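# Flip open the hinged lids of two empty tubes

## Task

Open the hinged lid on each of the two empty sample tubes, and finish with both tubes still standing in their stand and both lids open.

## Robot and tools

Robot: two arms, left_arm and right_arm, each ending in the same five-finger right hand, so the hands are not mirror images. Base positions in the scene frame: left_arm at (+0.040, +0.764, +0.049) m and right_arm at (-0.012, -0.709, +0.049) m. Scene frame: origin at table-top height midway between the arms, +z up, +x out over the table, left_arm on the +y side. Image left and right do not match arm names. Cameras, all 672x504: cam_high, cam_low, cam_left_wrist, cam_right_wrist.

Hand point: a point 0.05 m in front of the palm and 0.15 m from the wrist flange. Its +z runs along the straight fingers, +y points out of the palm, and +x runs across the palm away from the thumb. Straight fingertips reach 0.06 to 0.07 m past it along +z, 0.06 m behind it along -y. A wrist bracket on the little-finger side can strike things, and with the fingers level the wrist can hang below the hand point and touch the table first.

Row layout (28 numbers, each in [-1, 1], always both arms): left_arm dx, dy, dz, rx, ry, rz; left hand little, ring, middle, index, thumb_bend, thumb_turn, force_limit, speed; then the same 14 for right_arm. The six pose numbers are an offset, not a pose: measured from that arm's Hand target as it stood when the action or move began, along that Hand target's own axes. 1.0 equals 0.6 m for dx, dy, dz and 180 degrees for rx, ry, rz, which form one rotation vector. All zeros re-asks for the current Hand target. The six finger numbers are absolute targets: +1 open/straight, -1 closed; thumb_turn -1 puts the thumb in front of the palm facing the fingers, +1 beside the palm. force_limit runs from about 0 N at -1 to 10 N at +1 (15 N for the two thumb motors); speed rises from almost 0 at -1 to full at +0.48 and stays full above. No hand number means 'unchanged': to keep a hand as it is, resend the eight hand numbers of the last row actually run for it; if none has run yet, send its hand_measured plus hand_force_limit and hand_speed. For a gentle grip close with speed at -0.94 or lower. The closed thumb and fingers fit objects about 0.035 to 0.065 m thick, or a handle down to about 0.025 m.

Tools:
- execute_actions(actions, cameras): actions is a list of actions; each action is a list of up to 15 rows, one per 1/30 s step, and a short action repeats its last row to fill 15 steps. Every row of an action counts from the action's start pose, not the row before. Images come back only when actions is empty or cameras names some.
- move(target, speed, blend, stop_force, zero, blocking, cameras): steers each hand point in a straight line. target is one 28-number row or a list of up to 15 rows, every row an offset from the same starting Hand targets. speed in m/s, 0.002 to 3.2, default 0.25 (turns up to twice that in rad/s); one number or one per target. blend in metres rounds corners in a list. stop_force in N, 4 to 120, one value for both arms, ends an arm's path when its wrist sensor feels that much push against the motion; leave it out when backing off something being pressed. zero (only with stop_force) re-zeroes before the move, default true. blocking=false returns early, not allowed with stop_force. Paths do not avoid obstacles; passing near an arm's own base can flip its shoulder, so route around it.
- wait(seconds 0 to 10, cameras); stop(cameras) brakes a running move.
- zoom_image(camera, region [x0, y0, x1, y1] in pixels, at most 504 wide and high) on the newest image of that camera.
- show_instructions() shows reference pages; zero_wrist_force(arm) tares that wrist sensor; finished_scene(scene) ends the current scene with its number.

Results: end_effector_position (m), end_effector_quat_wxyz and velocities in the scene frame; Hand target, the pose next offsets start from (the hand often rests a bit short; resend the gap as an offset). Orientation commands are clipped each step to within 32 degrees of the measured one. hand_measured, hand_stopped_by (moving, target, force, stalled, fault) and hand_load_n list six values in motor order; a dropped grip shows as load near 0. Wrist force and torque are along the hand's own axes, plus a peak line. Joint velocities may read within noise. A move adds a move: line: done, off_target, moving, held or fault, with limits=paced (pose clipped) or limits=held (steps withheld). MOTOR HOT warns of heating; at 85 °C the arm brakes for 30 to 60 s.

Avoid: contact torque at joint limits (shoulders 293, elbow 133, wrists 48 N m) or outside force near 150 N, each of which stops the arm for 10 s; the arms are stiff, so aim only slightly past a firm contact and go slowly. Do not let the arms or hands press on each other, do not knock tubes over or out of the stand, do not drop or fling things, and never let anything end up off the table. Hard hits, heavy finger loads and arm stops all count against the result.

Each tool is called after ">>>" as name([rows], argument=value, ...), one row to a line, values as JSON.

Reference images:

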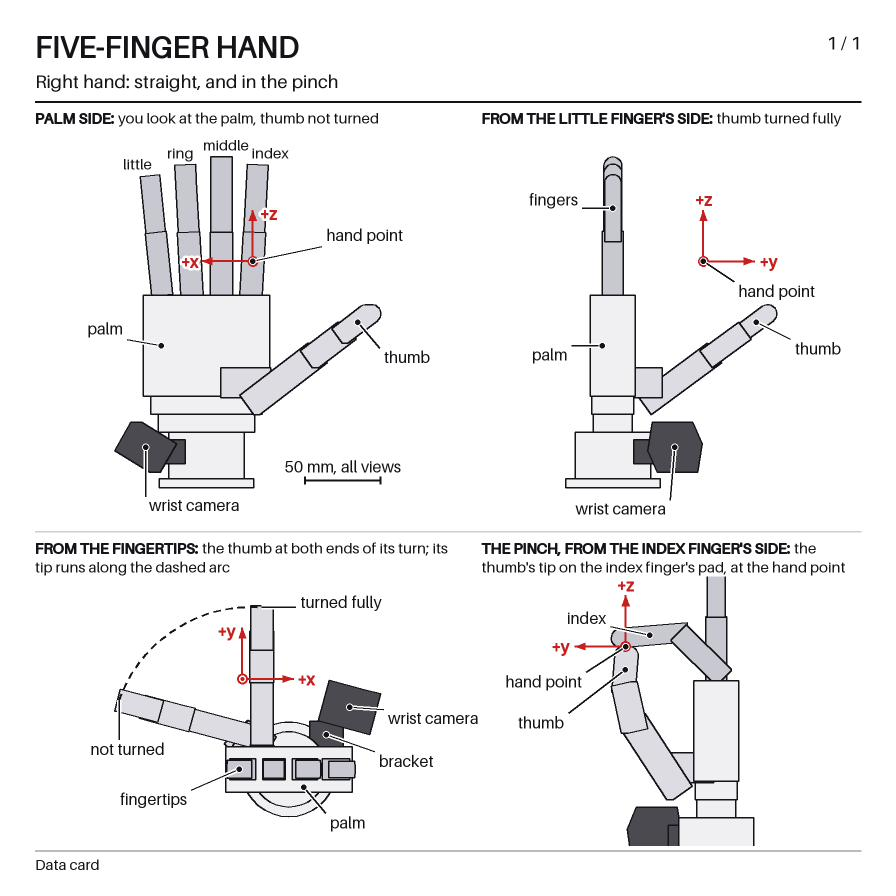

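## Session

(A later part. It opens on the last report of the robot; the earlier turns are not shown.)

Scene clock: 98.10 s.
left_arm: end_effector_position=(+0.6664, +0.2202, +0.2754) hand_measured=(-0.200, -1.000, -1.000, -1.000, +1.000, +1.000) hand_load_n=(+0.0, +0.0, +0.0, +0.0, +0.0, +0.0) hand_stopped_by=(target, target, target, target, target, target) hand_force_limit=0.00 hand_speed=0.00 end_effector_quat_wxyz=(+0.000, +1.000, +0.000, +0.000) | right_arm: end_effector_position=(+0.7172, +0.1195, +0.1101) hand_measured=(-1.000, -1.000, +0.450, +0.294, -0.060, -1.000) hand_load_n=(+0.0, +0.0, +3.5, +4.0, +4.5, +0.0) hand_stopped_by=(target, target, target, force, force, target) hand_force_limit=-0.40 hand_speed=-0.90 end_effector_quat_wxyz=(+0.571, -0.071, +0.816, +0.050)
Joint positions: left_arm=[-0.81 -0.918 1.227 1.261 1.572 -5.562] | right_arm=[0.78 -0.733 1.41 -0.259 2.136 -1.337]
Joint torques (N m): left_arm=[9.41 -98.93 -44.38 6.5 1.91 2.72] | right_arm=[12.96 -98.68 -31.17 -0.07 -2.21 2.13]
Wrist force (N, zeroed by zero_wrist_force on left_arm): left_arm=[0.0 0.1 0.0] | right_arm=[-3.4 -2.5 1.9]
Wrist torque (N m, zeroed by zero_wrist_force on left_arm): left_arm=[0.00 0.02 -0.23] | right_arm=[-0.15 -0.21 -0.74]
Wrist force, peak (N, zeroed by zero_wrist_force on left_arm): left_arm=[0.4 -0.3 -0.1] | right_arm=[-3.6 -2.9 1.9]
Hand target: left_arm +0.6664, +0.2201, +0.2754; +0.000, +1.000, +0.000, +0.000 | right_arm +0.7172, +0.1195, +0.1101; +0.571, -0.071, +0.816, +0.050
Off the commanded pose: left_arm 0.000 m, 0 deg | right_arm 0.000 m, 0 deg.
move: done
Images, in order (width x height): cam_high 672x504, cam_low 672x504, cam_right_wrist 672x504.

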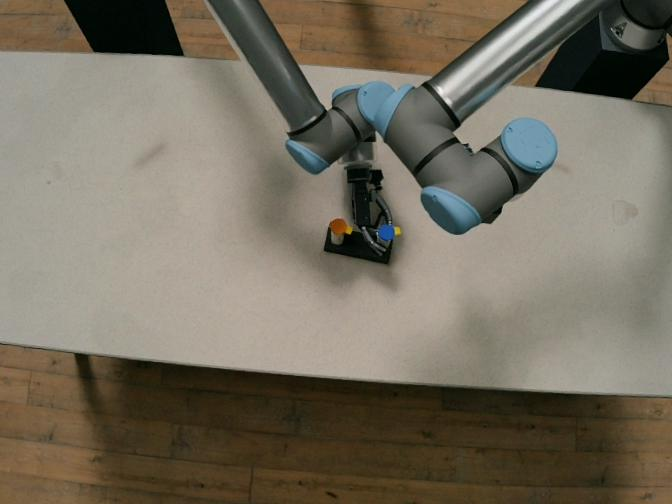

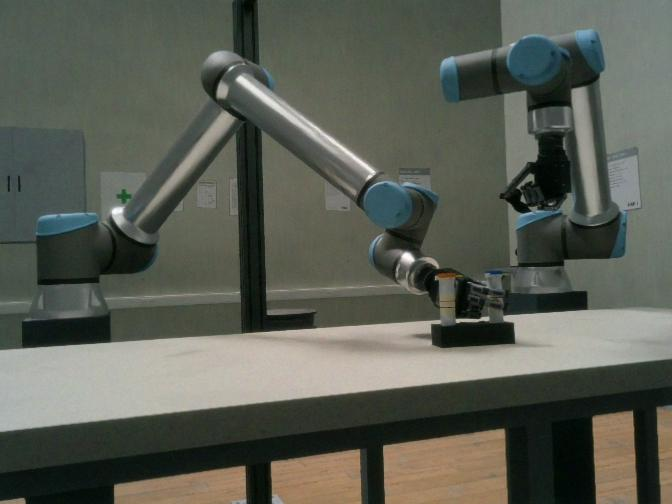

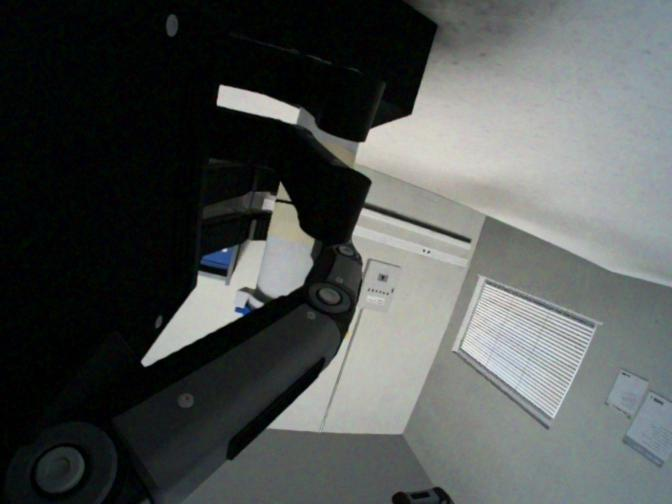

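>>> move([
  [-0.0173,0.0335,0.2512,0,0,0,-0.2,-1,-1,-1,1,1,0,0,0,0,0,0,0,0,-1,-1,0.45,0.1,-0.3,-1,-0.4,-0.9],
  [-0.0173,0.1168,0.2512,0,0,0,-0.2,-1,-1,-1,1,1,0,0,0,0,0,0,0,0,-1,-1,0.45,0.1,-0.3,-1,-0.4,-0.9],
], speed=[0.2,0.08], cameras=["cam_high","cam_low","cam_left_wrist"])

>>> zoom_image(camera="cam_left_wrist", region=[300, 20, 600, 240])

>>> zoom_image(camera="cam_low", region=[440, 250, 540, 350])

Scene clock: 101.63 s.
left_arm: end_effector_position=(+0.6560, +0.1501, +0.1248) hand_measured=(-0.200, -1.000, -1.000, -1.000, +1.000, +1.000) hand_load_n=(+0.0, +0.0, +0.0, +0.0, +0.0, +0.0) hand_stopped_by=(target, target, target, target, target, target) hand_force_limit=0.00 hand_speed=0.00 end_effector_quat_wxyz=(+0.000, +1.000, +0.000, +0.000) | right_arm: end_effector_position=(+0.7172, +0.1195, +0.1101) hand_measured=(-1.000, -1.000, +0.450, +0.294, -0.060, -1.000) hand_load_n=(+0.0, +0.0, +3.5, +4.0, +4.5, +0.0) hand_stopped_by=(target, target, target, force, force, target) hand_force_limit=-0.40 hand_speed=-0.90 end_effector_quat_wxyz=(+0.571, -0.071, +0.816, +0.050)
Joint positions: left_arm=[-0.874 -0.76 1.233 1.098 1.572 -5.627] | right_arm=[0.78 -0.733 1.41 -0.259 2.136 -1.337]
Joint torques (N m): left_arm=[-11.5 -81.16 -43.06 6.67 -2 -3.54] | right_arm=[12.29 -94.48 -33.76 0.37 -2.86 1.82]
Wrist force (N, zeroed by zero_wrist_force on left_arm): left_arm=[-0.1 0.2 0.2] | right_arm=[-3.7 -2.5 1.7]
Wrist torque (N m, zeroed by zero_wrist_force on left_arm): left_arm=[0.02 0.01 0.00] | right_arm=[-0.12 -0.17 -0.75]
Wrist force, peak (N, zeroed by zero_wrist_force on left_arm): left_arm=[-0.1 0.2 1.4] | right_arm=[-3.6 -3.1 1.9]
Hand target: left_arm +0.6560, +0.1499, +0.1248; +0.000, +1.000, +0.000, +0.000 | right_arm +0.7172, +0.1195, +0.1101; +0.571, -0.071, +0.816, +0.050
Off the commanded pose: left_arm 0.000 m, 0 deg | right_arm 0.000 m, 0 deg.
move: done
Images, in order (width x height): cam_high 672x504, cam_low 672x504, cam_left_wrist 672x504.

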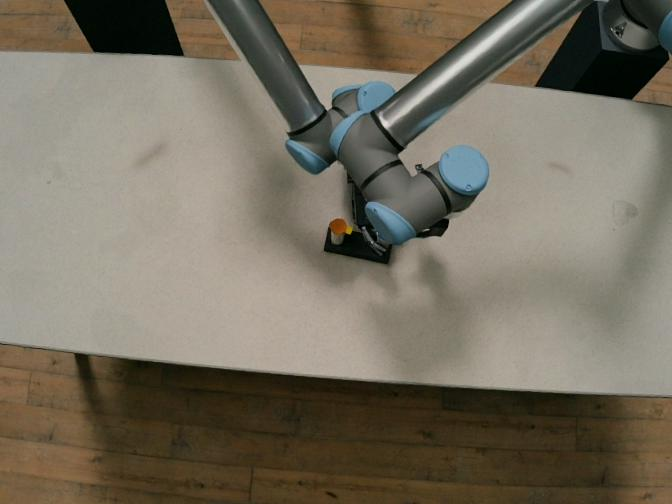

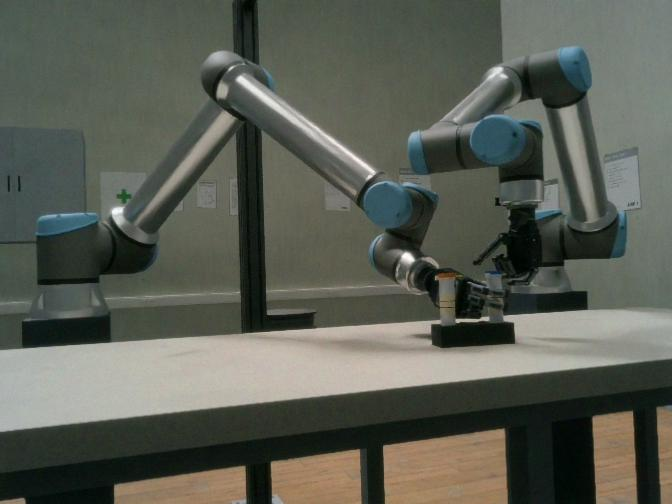

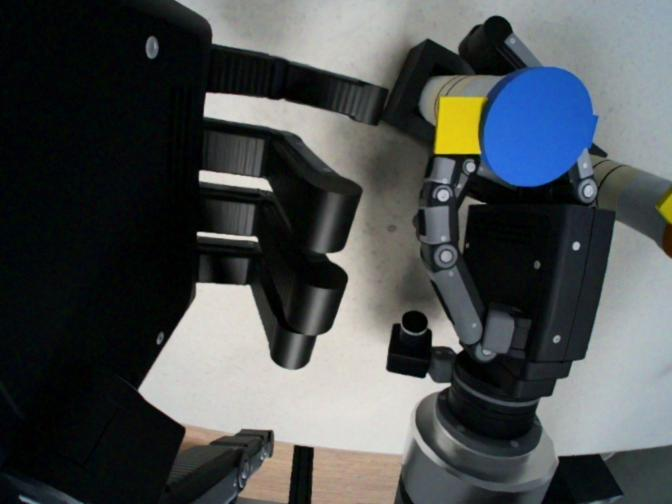

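Scaled by 1.680 from the camera's 672x504 image, which has a finer 960x720 frame.

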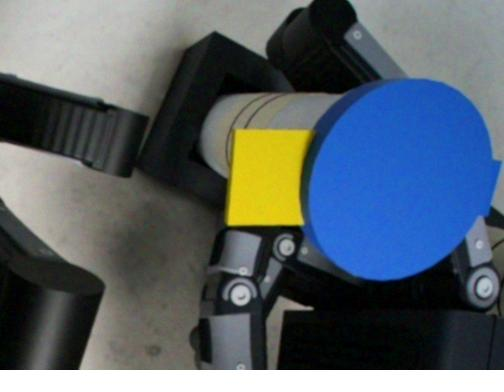

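Scaled by 5.040 from the camera's 672x504 image, which has a finer 960x720 frame.

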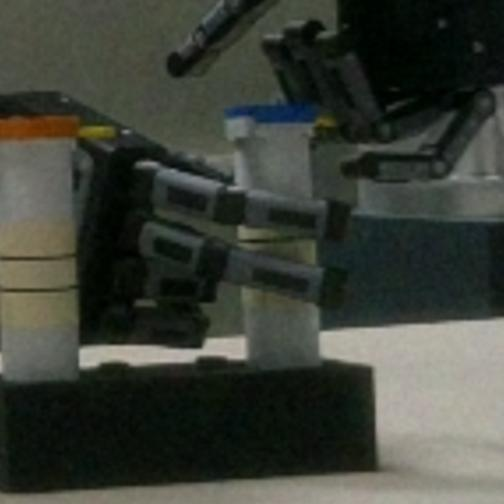

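>>> move([
  [0,-0.0833,0,0,0,0,-0.2,-1,-1,-1,1,1,0,0,0,0,0,0,0,0,-1,-1,0.45,0.1,-0.3,-1,-0.4,-0.9],
  [0.1,-0.0917,-0.0833,0,0,0,-0.2,-1,-1,-1,1,1,0,0,0,0,0,0,0,0,-1,-1,0.45,0.1,-0.3,-1,-0.4,-0.9],
], speed=[0.15,0.2], blend=[0.01,0])

>>> move([
  [0,0,0,0,0,0,-1,-1,-1,-0.2,1,1,0,0,0,0,0,0,0,0,-1,-1,0.45,0.1,-0.3,-1,-0.4,-0.9],
], cameras=["cam_high","cam_low","cam_left_wrist"])

>>> zoom_image(camera="cam_left_wrist", region=[200, 20, 600, 320])

>>> zoom_image(camera="cam_low", region=[440, 220, 570, 350])

Scene clock: 105.67 s.
left_arm: end_effector_position=(+0.7159, +0.2051, +0.1746) hand_measured=(-0.200, -1.000, -1.000, -1.000, +1.000, +1.000) hand_load_n=(+0.0, +0.0, +0.5, +0.0, +0.0, +0.0) hand_stopped_by=(target, target, target, target, target, target) hand_force_limit=0.00 hand_speed=0.00 end_effector_quat_wxyz=(+0.000, +1.000, +0.000, +0.000) | right_arm: end_effector_position=(+0.7172, +0.1195, +0.1101) hand_measured=(-1.000, -1.000, +0.450, +0.294, -0.060, -1.000) hand_load_n=(+0.0, +0.0, +3.5, +4.0, +4.5, -0.5) hand_stopped_by=(target, target, target, force, force, target) hand_force_limit=-0.40 hand_speed=-0.90 end_effector_quat_wxyz=(+0.571, -0.071, +0.816, +0.050)
Joint positions: left_arm=[-0.777 -0.775 1.163 1.182 1.572 -5.53] | right_arm=[0.78 -0.733 1.41 -0.259 2.136 -1.337]
Joint torques (N m): left_arm=[8.15 -84.04 -41.67 6.97 2.51 3.31] | right_arm=[8.42 -94.41 -36.93 0.39 -2.54 1.37]
Wrist force (N, zeroed by zero_wrist_force on left_arm): left_arm=[-0.1 -0.3 -0.1] | right_arm=[-3.5 -2.6 2.0]
Wrist torque (N m, zeroed by zero_wrist_force on left_arm): left_arm=[-0.06 0.03 -0.25] | right_arm=[-0.17 -0.20 -0.75]
Wrist force, peak (N, zeroed by zero_wrist_force on left_arm): left_arm=[-0.5 1.7 0.3] | right_arm=[-3.7 -2.6 2.1]
Hand target: left_arm +0.7160, +0.2051, +0.1747; +0.000, +1.000, +0.000, +0.000 | right_arm +0.7172, +0.1195, +0.1101; +0.571, -0.071, +0.816, +0.050
Off the commanded pose: left_arm 0.000 m, 0 deg | right_arm 0.000 m, 0 deg.
move: done

Scene clock: 106.27 s.
left_arm: end_effector_position=(+0.7159, +0.2051, +0.1747) hand_measured=(-1.000, -1.000, -1.000, -0.200, +1.000, +1.000) hand_load_n=(+0.0, +0.0, +0.0, +0.0, +0.0, +0.0) hand_stopped_by=(target, target, target, target, target, target) hand_force_limit=0.00 hand_speed=0.00 end_effector_quat_wxyz=(+0.000, +1.000, +0.000, +0.000) | right_arm: end_effector_position=(+0.7172, +0.1195, +0.1101) hand_measured=(-1.000, -1.000, +0.450, +0.294, -0.060, -1.000) hand_load_n=(+0.0, +0.0, +3.5, +4.0, +5.0, -0.5) hand_stopped_by=(target, target, target, force, force, target) hand_force_limit=-0.40 hand_speed=-0.90 end_effector_quat_wxyz=(+0.571, -0.071, +0.816, +0.050)
Joint positions: left_arm=[-0.777 -0.775 1.163 1.182 1.572 -5.53] | right_arm=[0.78 -0.733 1.41 -0.259 2.136 -1.337]
Joint torques (N m): left_arm=[8.9 -86.59 -42.69 6.68 2.27 3.21] | right_arm=[5.9 -95.18 -38.33 0.16 -2.7 0.97]
Wrist force (N, zeroed by zero_wrist_force on left_arm): left_arm=[-0.1 -0.2 0.0] | right_arm=[-3.1 -2.6 2.1]
Wrist torque (N m, zeroed by zero_wrist_force on left_arm): left_arm=[-0.04 0.02 -0.24] | right_arm=[-0.16 -0.26 -0.72]
Wrist force, peak (N, zeroed by zero_wrist_force on left_arm): left_arm=[-0.2 -0.2 -0.4] | right_arm=[-3.6 -2.7 2.3]
Hand target: left_arm +0.7160, +0.2051, +0.1747; +0.000, +1.000, +0.000, +0.000 | right_arm +0.7172, +0.1195, +0.1101; +0.571, -0.071, +0.816, +0.050
Off the commanded pose: left_arm 0.000 m, 0 deg | right_arm 0.000 m, 0 deg.
move: done
Images, in order (width x height): cam_high 672x504, cam_low 672x504, cam_left_wrist 672x504.

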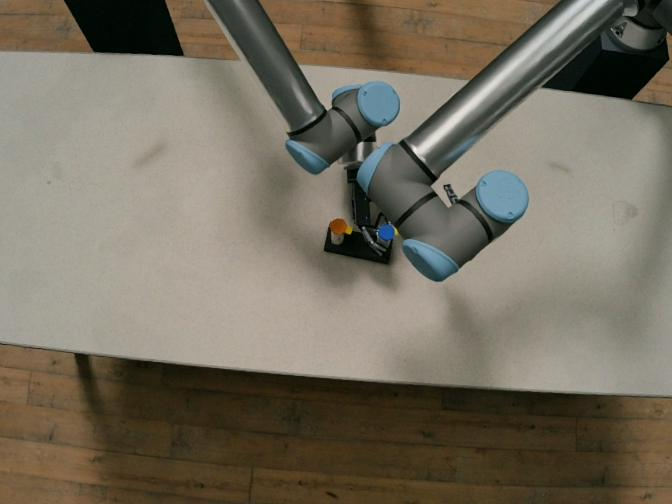

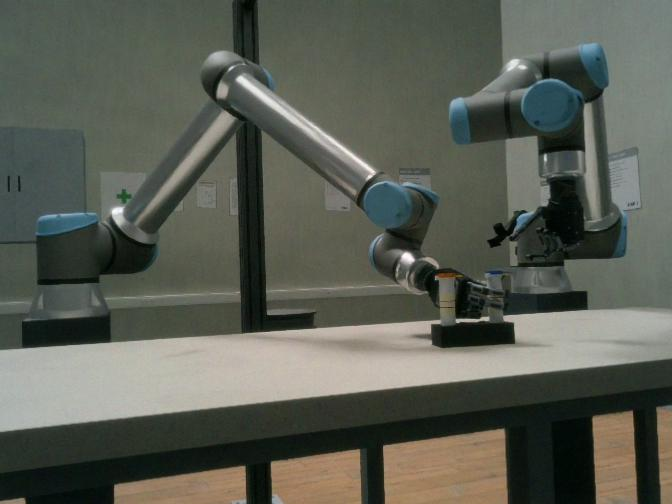

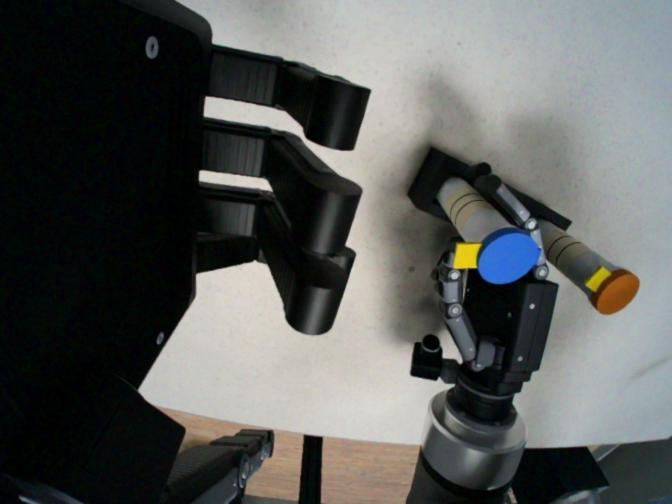

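Scaled by 1.260 from the camera's 672x504 image, which has a finer 960x720 frame.

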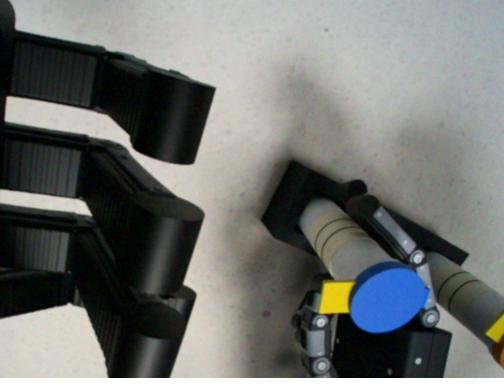

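Scaled by 3.877 from the camera's 672x504 image, which has a finer 960x720 frame.

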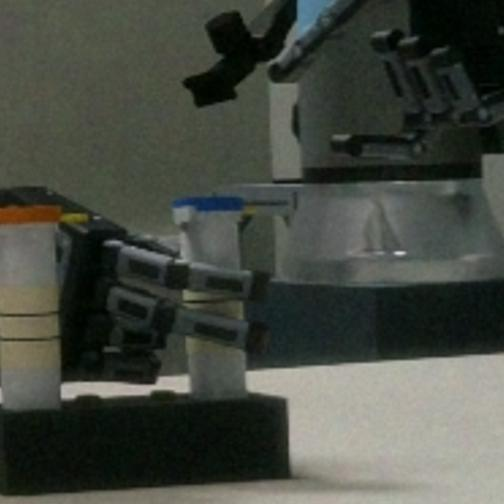

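>>> move([
  [0,0,0,0,0,0,1,1,1,-0.2,1,1,0,0,0,0,0,0,0,0,-1,-1,0.45,0.1,-0.3,-1,-0.4,-0.9],
], cameras=["cam_low","cam_left_wrist"])

>>> zoom_image(camera="cam_left_wrist", region=[200, 20, 600, 320])

>>> zoom_image(camera="cam_low", region=[440, 220, 570, 350])

Scene clock: 108.37 s.
left_arm: end_effector_position=(+0.7160, +0.2051, +0.1747) hand_measured=(+1.000, +1.000, +1.000, -0.200, +1.000, +1.000) hand_load_n=(+0.0, +0.0, +0.0, +0.0, +0.0, +0.0) hand_stopped_by=(target, target, target, target, target, target) hand_force_limit=0.00 hand_speed=0.00 end_effector_quat_wxyz=(+0.000, +1.000, +0.000, +0.000) | right_arm: end_effector_position=(+0.7172, +0.1195, +0.1101) hand_measured=(-1.000, -1.000, +0.450, +0.294, -0.060, -1.000) hand_load_n=(+0.0, +0.0, +3.5, +4.5, +5.0, -0.5) hand_stopped_by=(target, target, target, force, force, target) hand_force_limit=-0.40 hand_speed=-0.90 end_effector_quat_wxyz=(+0.571, -0.071, +0.816, +0.050)
Joint positions: left_arm=[-0.777 -0.775 1.163 1.182 1.572 -5.53] | right_arm=[0.78 -0.733 1.41 -0.259 2.136 -1.337]
Joint torques (N m): left_arm=[9.39 -85.48 -39.66 5.63 1.78 3.21] | right_arm=[4.1 -95.98 -37.35 -0.04 -2.62 0.96]
Wrist force (N, zeroed by zero_wrist_force on left_arm): left_arm=[0.0 -0.2 -0.1] | right_arm=[-3.2 -2.2 1.9]
Wrist torque (N m, zeroed by zero_wrist_force on left_arm): left_arm=[-0.06 0.01 -0.24] | right_arm=[-0.10 -0.25 -0.72]
Wrist force, peak (N, zeroed by zero_wrist_force on left_arm): left_arm=[-0.2 -0.5 0.1] | right_arm=[-3.5 -2.9 2.1]
Hand target: left_arm +0.7160, +0.2051, +0.1747; +0.000, +1.000, +0.000, +0.000 | right_arm +0.7172, +0.1195, +0.1101; +0.571, -0.071, +0.816, +0.050
Off the commanded pose: left_arm 0.000 m, 0 deg | right_arm 0.000 m, 0 deg.
move: done
Images, in order (width x height): cam_low 672x504, cam_left_wrist 672x504.

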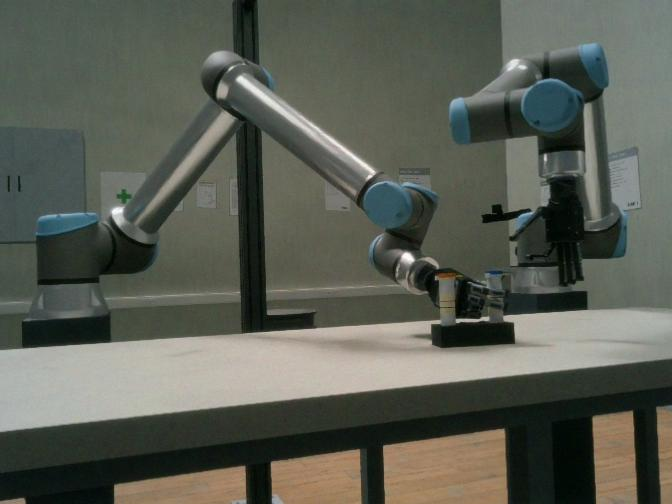

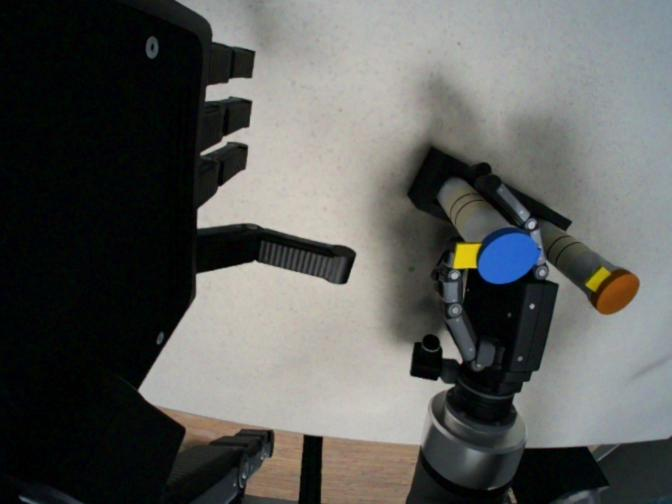

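Scaled by 1.260 from the camera's 672x504 image, which has a finer 960x720 frame.

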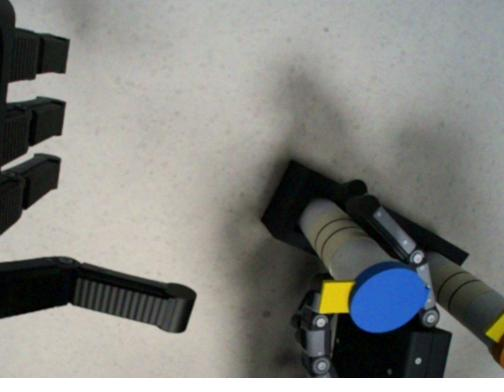

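Scaled by 3.877 from the camera's 672x504 image, which has a finer 960x720 frame.

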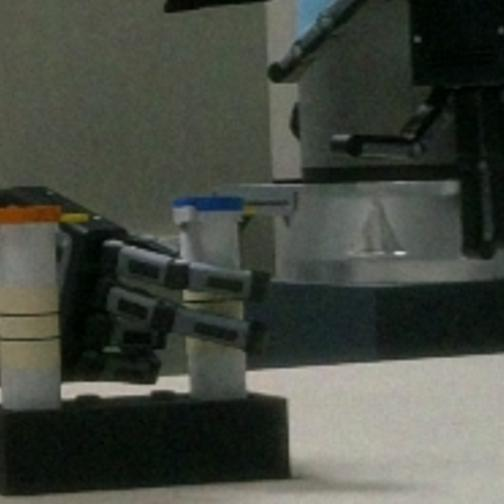

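>>> move([
  [0,0.05,0.0833,0,0,0,1,1,1,-0.2,1,1,0,0,0,0,0,0,0,0,-1,-1,0.45,0.1,-0.3,-1,-0.4,-0.9],
], speed=0.15, cameras=["cam_low","cam_left_wrist"])

>>> zoom_image(camera="cam_left_wrist", region=[200, 120, 600, 420])

>>> zoom_image(camera="cam_low", region=[440, 240, 560, 360])

Scene clock: 109.67 s.
left_arm: end_effector_position=(+0.7159, +0.1751, +0.1249) hand_measured=(+1.000, +1.000, +1.000, -0.200, +1.000, +1.000) hand_load_n=(+0.0, +0.0, +0.0, +0.0, +0.0, +0.0) hand_stopped_by=(target, target, target, target, target, target) hand_force_limit=0.00 hand_speed=0.00 end_effector_quat_wxyz=(+0.000, +1.000, +0.000, +0.000) | right_arm: end_effector_position=(+0.7172, +0.1195, +0.1101) hand_measured=(-1.000, -1.000, +0.450, +0.294, -0.060, -1.000) hand_load_n=(+0.0, +0.0, +3.0, +4.0, +5.0, -0.5) hand_stopped_by=(target, target, target, force, force, target) hand_force_limit=-0.40 hand_speed=-0.90 end_effector_quat_wxyz=(+0.571, -0.071, +0.816, +0.050)
Joint positions: left_arm=[-0.801 -0.71 1.138 1.143 1.572 -5.554] | right_arm=[0.78 -0.733 1.41 -0.259 2.136 -1.337]
Joint torques (N m): left_arm=[-10.42 -86.74 -42.85 1.48 1.33 -3.33] | right_arm=[3.03 -95.33 -38.86 0.01 -2.27 1.01]
Wrist force (N, zeroed by zero_wrist_force on left_arm): left_arm=[0.0 -0.3 0.0] | right_arm=[-3.6 -2.7 2.0]
Wrist torque (N m, zeroed by zero_wrist_force on left_arm): left_arm=[-0.07 0.01 -0.01] | right_arm=[-0.18 -0.18 -0.76]
Wrist force, peak (N, zeroed by zero_wrist_force on left_arm): left_arm=[0.1 -0.9 -0.9] | right_arm=[-3.5 -2.8 2.2]
Hand target: left_arm +0.7160, +0.1750, +0.1247; +0.000, +1.000, +0.000, +0.000 | right_arm +0.7172, +0.1195, +0.1101; +0.571, -0.071, +0.816, +0.050
Off the commanded pose: left_arm 0.000 m, 0 deg | right_arm 0.000 m, 0 deg.
move: done
Images, in order (width x height): cam_low 672x504, cam_left_wrist 672x504.

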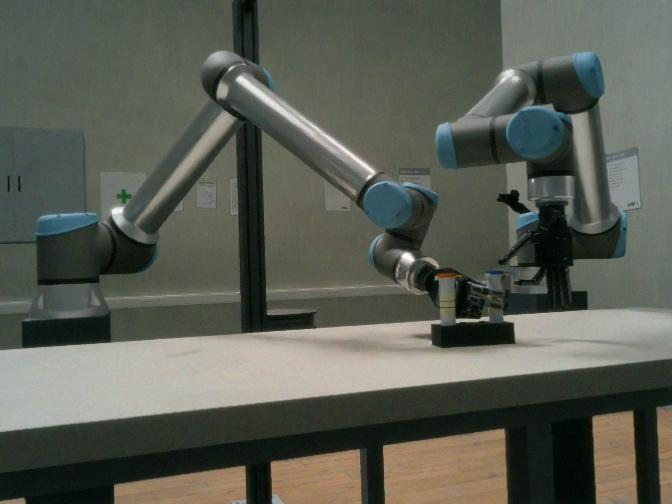

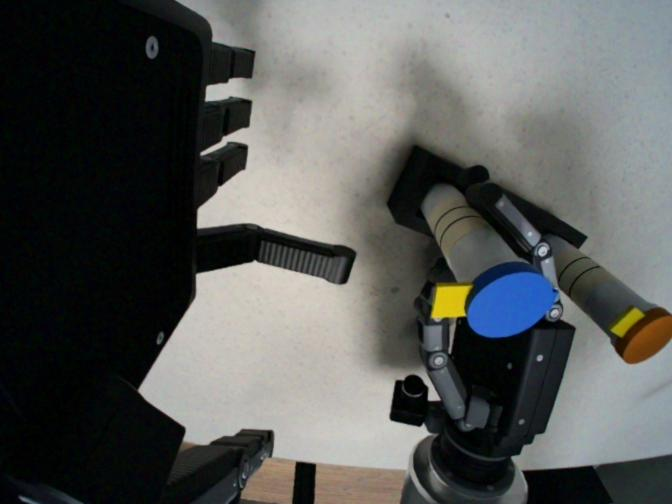

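Scaled by 1.260 from the camera's 672x504 image, which has a finer 960x720 frame.

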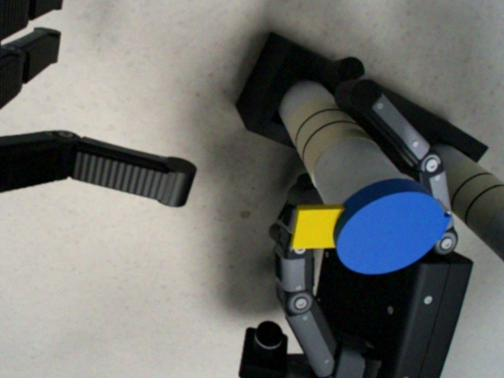

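Scaled by 4.200 from the camera's 672x504 image, which has a finer 960x720 frame.

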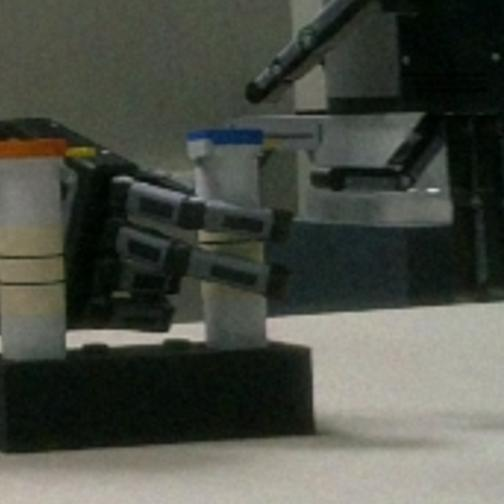

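>>> move([
  [0,0.0417,0,0,0,0,1,1,1,-0.2,1,1,0,0,0,0,0,0,0,0,-1,-1,0.45,0.1,-0.3,-1,-0.4,-0.9],
], speed=0.08, cameras=["cam_low","cam_left_wrist"])

>>> zoom_image(camera="cam_left_wrist", region=[200, 120, 600, 420])

>>> zoom_image(camera="cam_low", region=[440, 240, 560, 360])

Scene clock: 111.13 s.
left_arm: end_effector_position=(+0.7160, +0.1501, +0.1247) hand_measured=(+1.000, +1.000, +1.000, -0.200, +1.000, +1.000) hand_load_n=(+0.0, +0.0, +0.0, +0.0, -0.5, +0.0) hand_stopped_by=(target, target, target, target, target, target) hand_force_limit=0.00 hand_speed=0.00 end_effector_quat_wxyz=(+0.000, +1.000, +0.000, +0.000) | right_arm: end_effector_position=(+0.7172, +0.1195, +0.1101) hand_measured=(-1.000, -1.000, +0.450, +0.294, -0.060, -1.000) hand_load_n=(+0.0, +0.0, +3.5, +4.0, +5.0, +0.0) hand_stopped_by=(target, target, target, force, force, target) hand_force_limit=-0.40 hand_speed=-0.90 end_effector_quat_wxyz=(+0.571, -0.071, +0.816, +0.050)
Joint positions: left_arm=[-0.82 -0.684 1.089 1.166 1.572 -5.573] | right_arm=[0.78 -0.733 1.41 -0.259 2.136 -1.337]
Joint torques (N m): left_arm=[-12.11 -92.38 -44.43 7.21 -0.32 -3.05] | right_arm=[4.1 -96.53 -40.13 0.13 -2.76 1.06]
Wrist force (N, zeroed by zero_wrist_force on left_arm): left_arm=[0.2 0.3 0.1] | right_arm=[-3.7 -2.6 2.1]
Wrist torque (N m, zeroed by zero_wrist_force on left_arm): left_arm=[0.01 -0.02 0.02] | right_arm=[-0.17 -0.18 -0.76]
Wrist force, peak (N, zeroed by zero_wrist_force on left_arm): left_arm=[0.1 -0.5 0.3] | right_arm=[-3.7 -2.9 1.7]
Hand target: left_arm +0.7160, +0.1500, +0.1247; +0.000, +1.000, +0.000, +0.000 | right_arm +0.7172, +0.1195, +0.1101; +0.571, -0.071, +0.816, +0.050
Off the commanded pose: left_arm 0.000 m, 0 deg | right_arm 0.000 m, 0 deg.
move: done
Images, in order (width x height): cam_low 672x504, cam_left_wrist 672x504.

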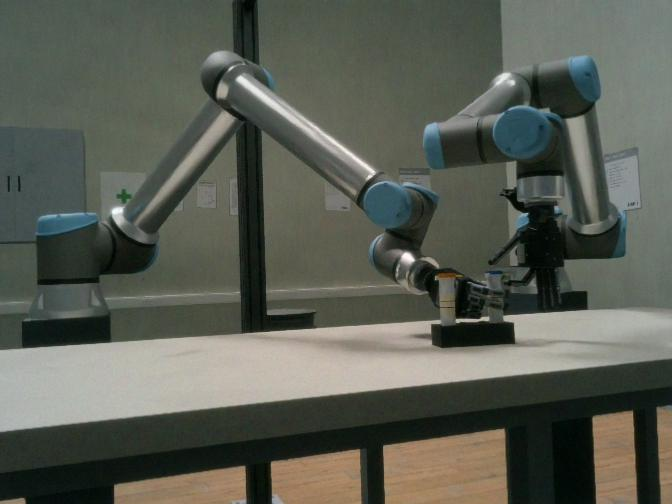

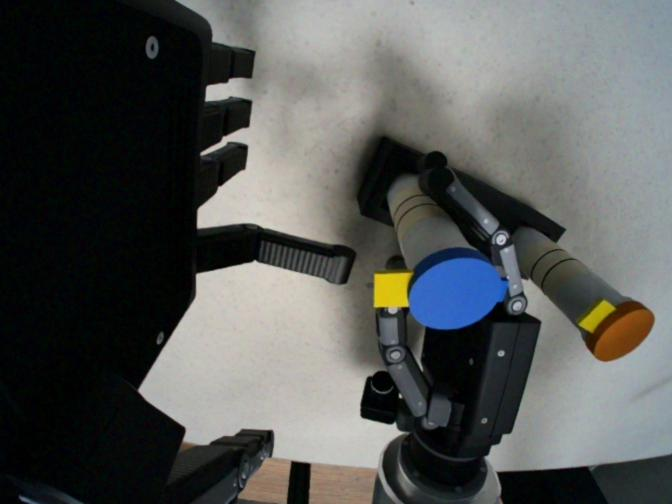

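Scaled by 1.260 from the camera's 672x504 image, which has a finer 960x720 frame.

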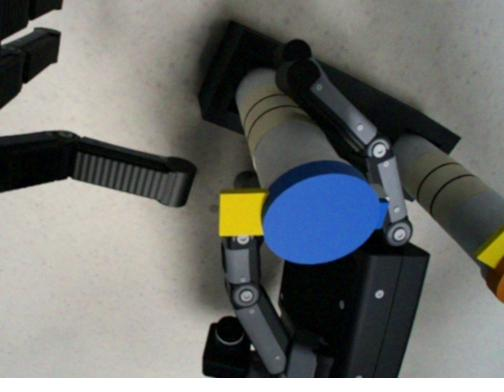

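Scaled by 4.200 from the camera's 672x504 image, which has a finer 960x720 frame.

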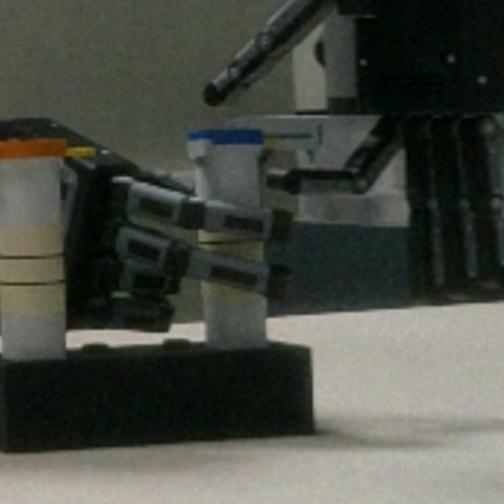

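>>> zoom_image(camera="cam_low", region=[478, 255, 538, 315])

>>> zoom_image(camera="cam_left_wrist", region=[330, 220, 510, 400])

Scaled by 8.400 from the camera's 672x504 image, which has a finer 960x720 frame.

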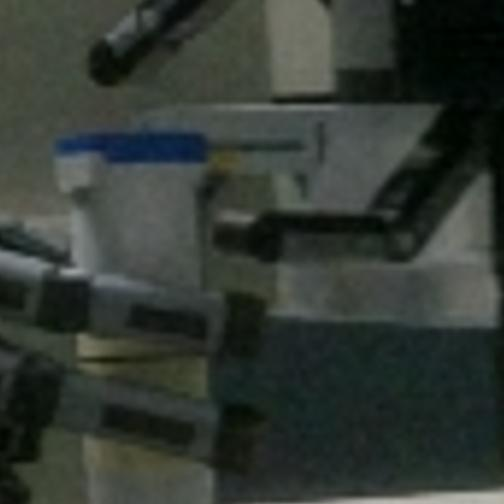

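Scaled by 2.800 from the camera's 672x504 image, which has a finer 960x720 frame.

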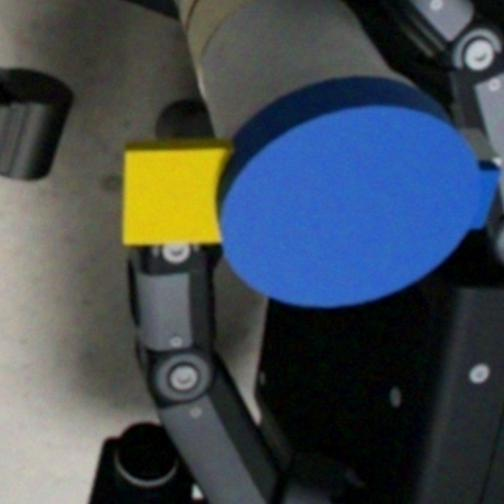

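>>> move([
  [-0.0083,0.0,-0.01,0,0,0,1,1,1,-0.2,1,1,0,0,0,0,0,0,0,0,-1,-1,0.45,0.1,-0.3,-1,-0.4,-0.9],
  [-0.0083,0.0167,-0.01,0,0,0,1,1,1,-0.2,1,1,0,0,0,0,0,0,0,0,-1,-1,0.45,0.1,-0.3,-1,-0.4,-0.9],
], speed=0.05, cameras=["cam_low","cam_left_wrist"])

>>> zoom_image(camera="cam_low", region=[478, 255, 538, 315])

>>> zoom_image(camera="cam_left_wrist", region=[290, 200, 470, 380])

Scene clock: 114.40 s.
left_arm: end_effector_position=(+0.7110, +0.1401, +0.1307) hand_measured=(+1.000, +1.000, +1.000, -0.200, +1.000, +1.000) hand_load_n=(+0.0, +0.0, +0.0, +0.0, +0.0, +0.0) hand_stopped_by=(target, target, target, target, target, target) hand_force_limit=0.00 hand_speed=0.00 end_effector_quat_wxyz=(+0.000, +1.000, +0.000, +0.000) | right_arm: end_effector_position=(+0.7172, +0.1195, +0.1101) hand_measured=(-1.000, -1.000, +0.450, +0.294, -0.060, -1.000) hand_load_n=(+0.0, +0.0, +3.5, +4.0, +4.5, +0.0) hand_stopped_by=(target, target, target, force, force, target) hand_force_limit=-0.40 hand_speed=-0.90 end_effector_quat_wxyz=(+0.571, -0.071, +0.816, +0.050)
Joint positions: left_arm=[-0.831 -0.684 1.078 1.177 1.572 -5.584] | right_arm=[0.78 -0.733 1.41 -0.259 2.136 -1.337]
Joint torques (N m): left_arm=[-10.86 -93.36 -43.98 6.93 -1.82 -3.44] | right_arm=[0.27 -94.35 -41.57 -0.31 -2.46 0.7]
Wrist force (N, zeroed by zero_wrist_force on left_arm): left_arm=[0.1 -0.1 0.1] | right_arm=[-3.4 -2.6 1.9]
Wrist torque (N m, zeroed by zero_wrist_force on left_arm): left_arm=[-0.04 -0.02 0.01] | right_arm=[-0.16 -0.21 -0.74]
Wrist force, peak (N, zeroed by zero_wrist_force on left_arm): left_arm=[0.3 -0.6 0.2] | right_arm=[-3.5 -2.9 2.1]
Hand target: left_arm +0.7110, +0.1400, +0.1307; +0.000, +1.000, +0.000, +0.000 | right_arm +0.7172, +0.1195, +0.1101; +0.571, -0.071, +0.816, +0.050
Off the commanded pose: left_arm 0.000 m, 0 deg | right_arm 0.000 m, 0 deg.
move: done
Images, in order (width x height): cam_low 672x504, cam_left_wrist 672x504.

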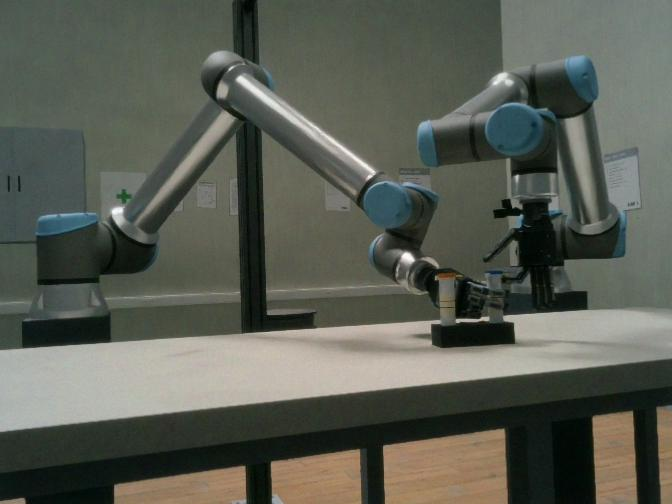

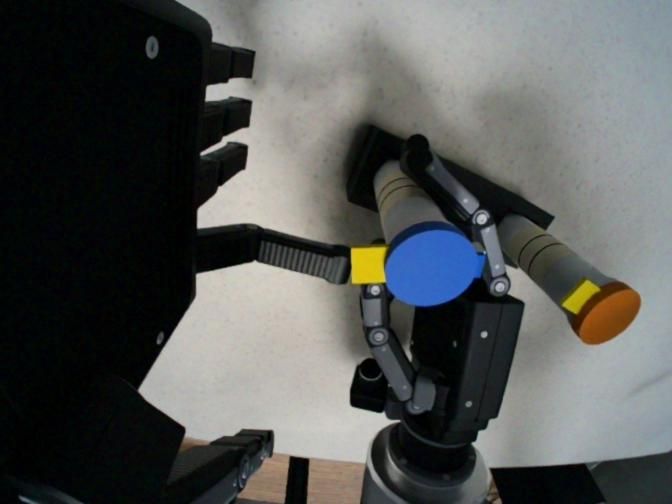

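Scaled by 8.400 from the camera's 672x504 image, which has a finer 960x720 frame.

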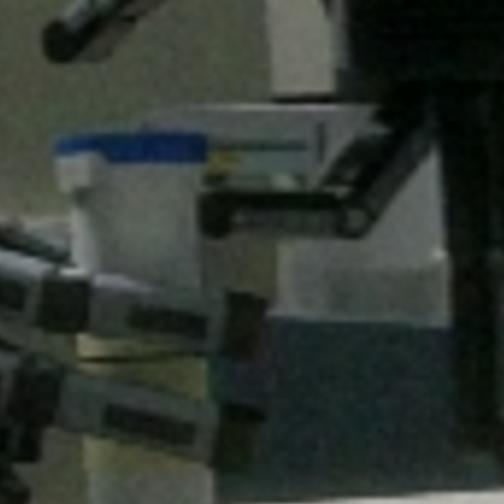

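Scaled by 2.800 from the camera's 672x504 image, which has a finer 960x720 frame.

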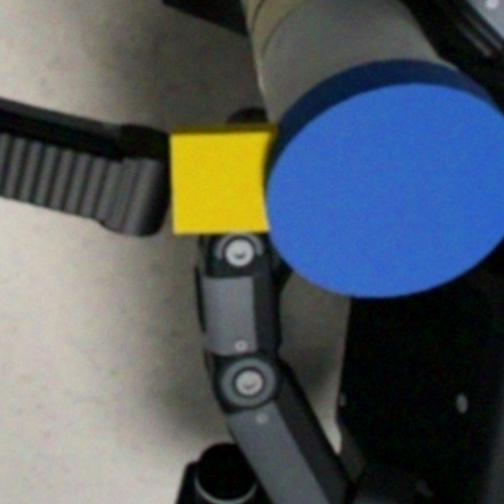

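>>> move(target=[0,0.0158,0,0,0,0,1,1,1,-0.2,1,1,0,0,0,0,0,0,0,0,-1,-1,0.45,0.1,-0.3,-1,-0.4,-0.9], speed=0.04, cameras=["all"])

>>> zoom_image(camera="cam_low", region=[438, 225, 558, 315])

>>> zoom_image(camera="cam_left_wrist", region=[260, 180, 480, 400])

Scene clock: 116.97 s.
left_arm: end_effector_position=(+0.7110, +0.1306, +0.1307) hand_measured=(+1.000, +1.000, +1.000, -0.200, +1.000, +1.000) hand_load_n=(+0.0, +0.0, +0.0, +0.0, +0.0, +0.0) hand_stopped_by=(target, target, target, target, target, target) hand_force_limit=0.00 hand_speed=0.00 end_effector_quat_wxyz=(+0.000, +1.000, +0.000, +0.000) | right_arm: end_effector_position=(+0.7172, +0.1195, +0.1101) hand_measured=(-1.000, -1.000, +0.450, +0.294, -0.060, -1.000) hand_load_n=(+0.0, +0.0, +3.5, +4.0, +5.0, +0.0) hand_stopped_by=(target, target, target, force, force, target) hand_force_limit=-0.40 hand_speed=-0.90 end_effector_quat_wxyz=(+0.571, -0.071, +0.816, +0.050)
Joint positions: left_arm=[-0.838 -0.674 1.058 1.186 1.572 -5.591] | right_arm=[0.78 -0.733 1.41 -0.259 2.136 -1.337]
Joint torques (N m): left_arm=[-14.97 -91.89 -42.57 7.16 -1.81 -3.53] | right_arm=[-1.36 -97.9 -41.14 -0.07 -2.51 0.35]
Wrist force (N, zeroed by zero_wrist_force on left_arm): left_arm=[0.0 0.2 0.2] | right_arm=[-3.4 -2.8 1.7]
Wrist torque (N m, zeroed by zero_wrist_force on left_arm): left_arm=[0.00 0.00 0.02] | right_arm=[-0.18 -0.20 -0.75]
Wrist force, peak (N, zeroed by zero_wrist_force on left_arm): left_arm=[0.2 -0.4 0.4] | right_arm=[-3.8 -2.3 2.3]
Hand target: left_arm +0.7110, +0.1305, +0.1307; +0.000, +1.000, +0.000, +0.000 | right_arm +0.7172, +0.1195, +0.1101; +0.571, -0.071, +0.816, +0.050
Off the commanded pose: left_arm 0.000 m, 0 deg | right_arm 0.000 m, 0 deg.
move: done

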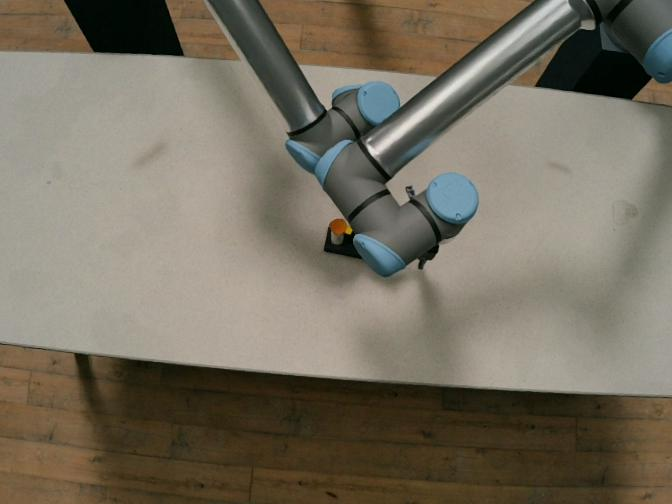

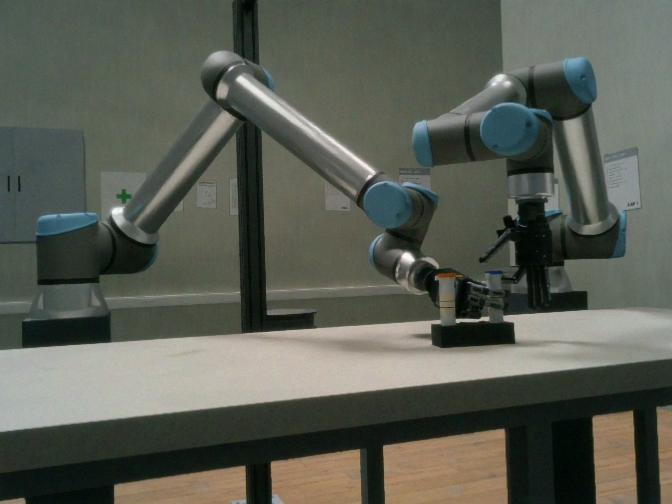

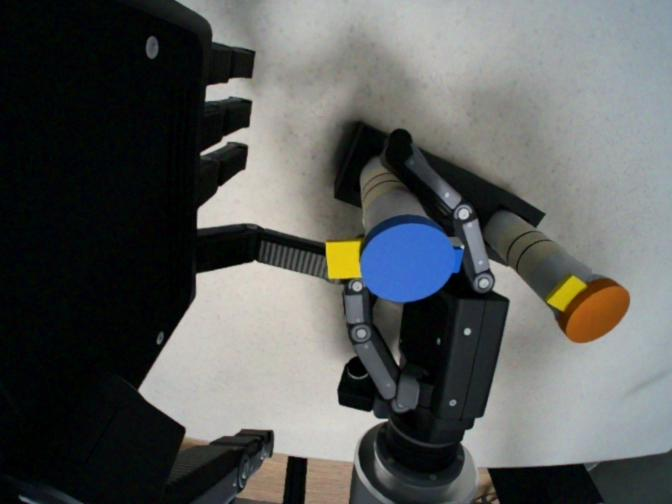

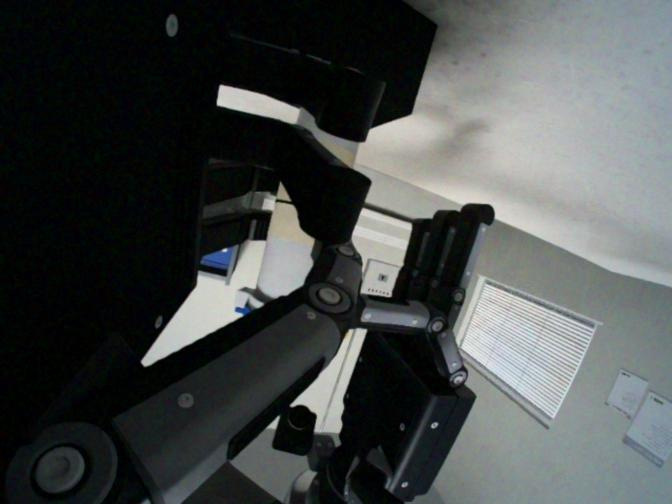

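Scaled by 4.200 from the camera's 672x504 image, which has a finer 960x720 frame.

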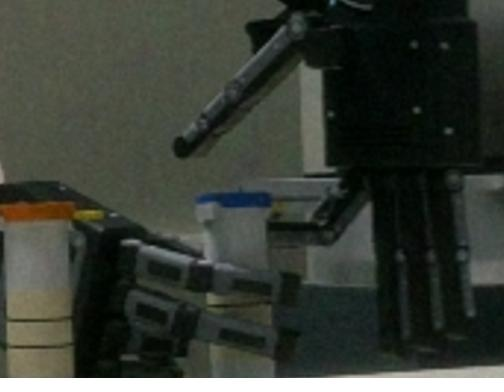

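Scaled by 2.291 from the camera's 672x504 image, which has a finer 960x720 frame.

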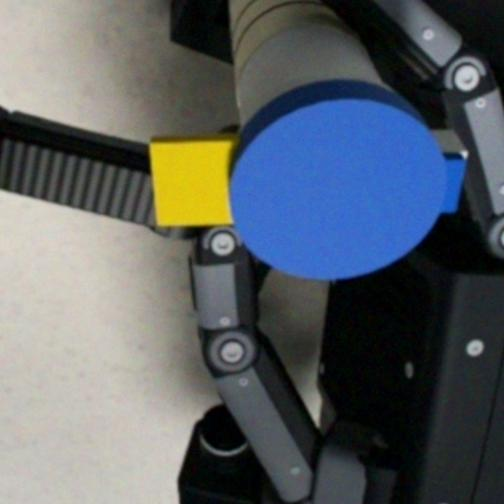

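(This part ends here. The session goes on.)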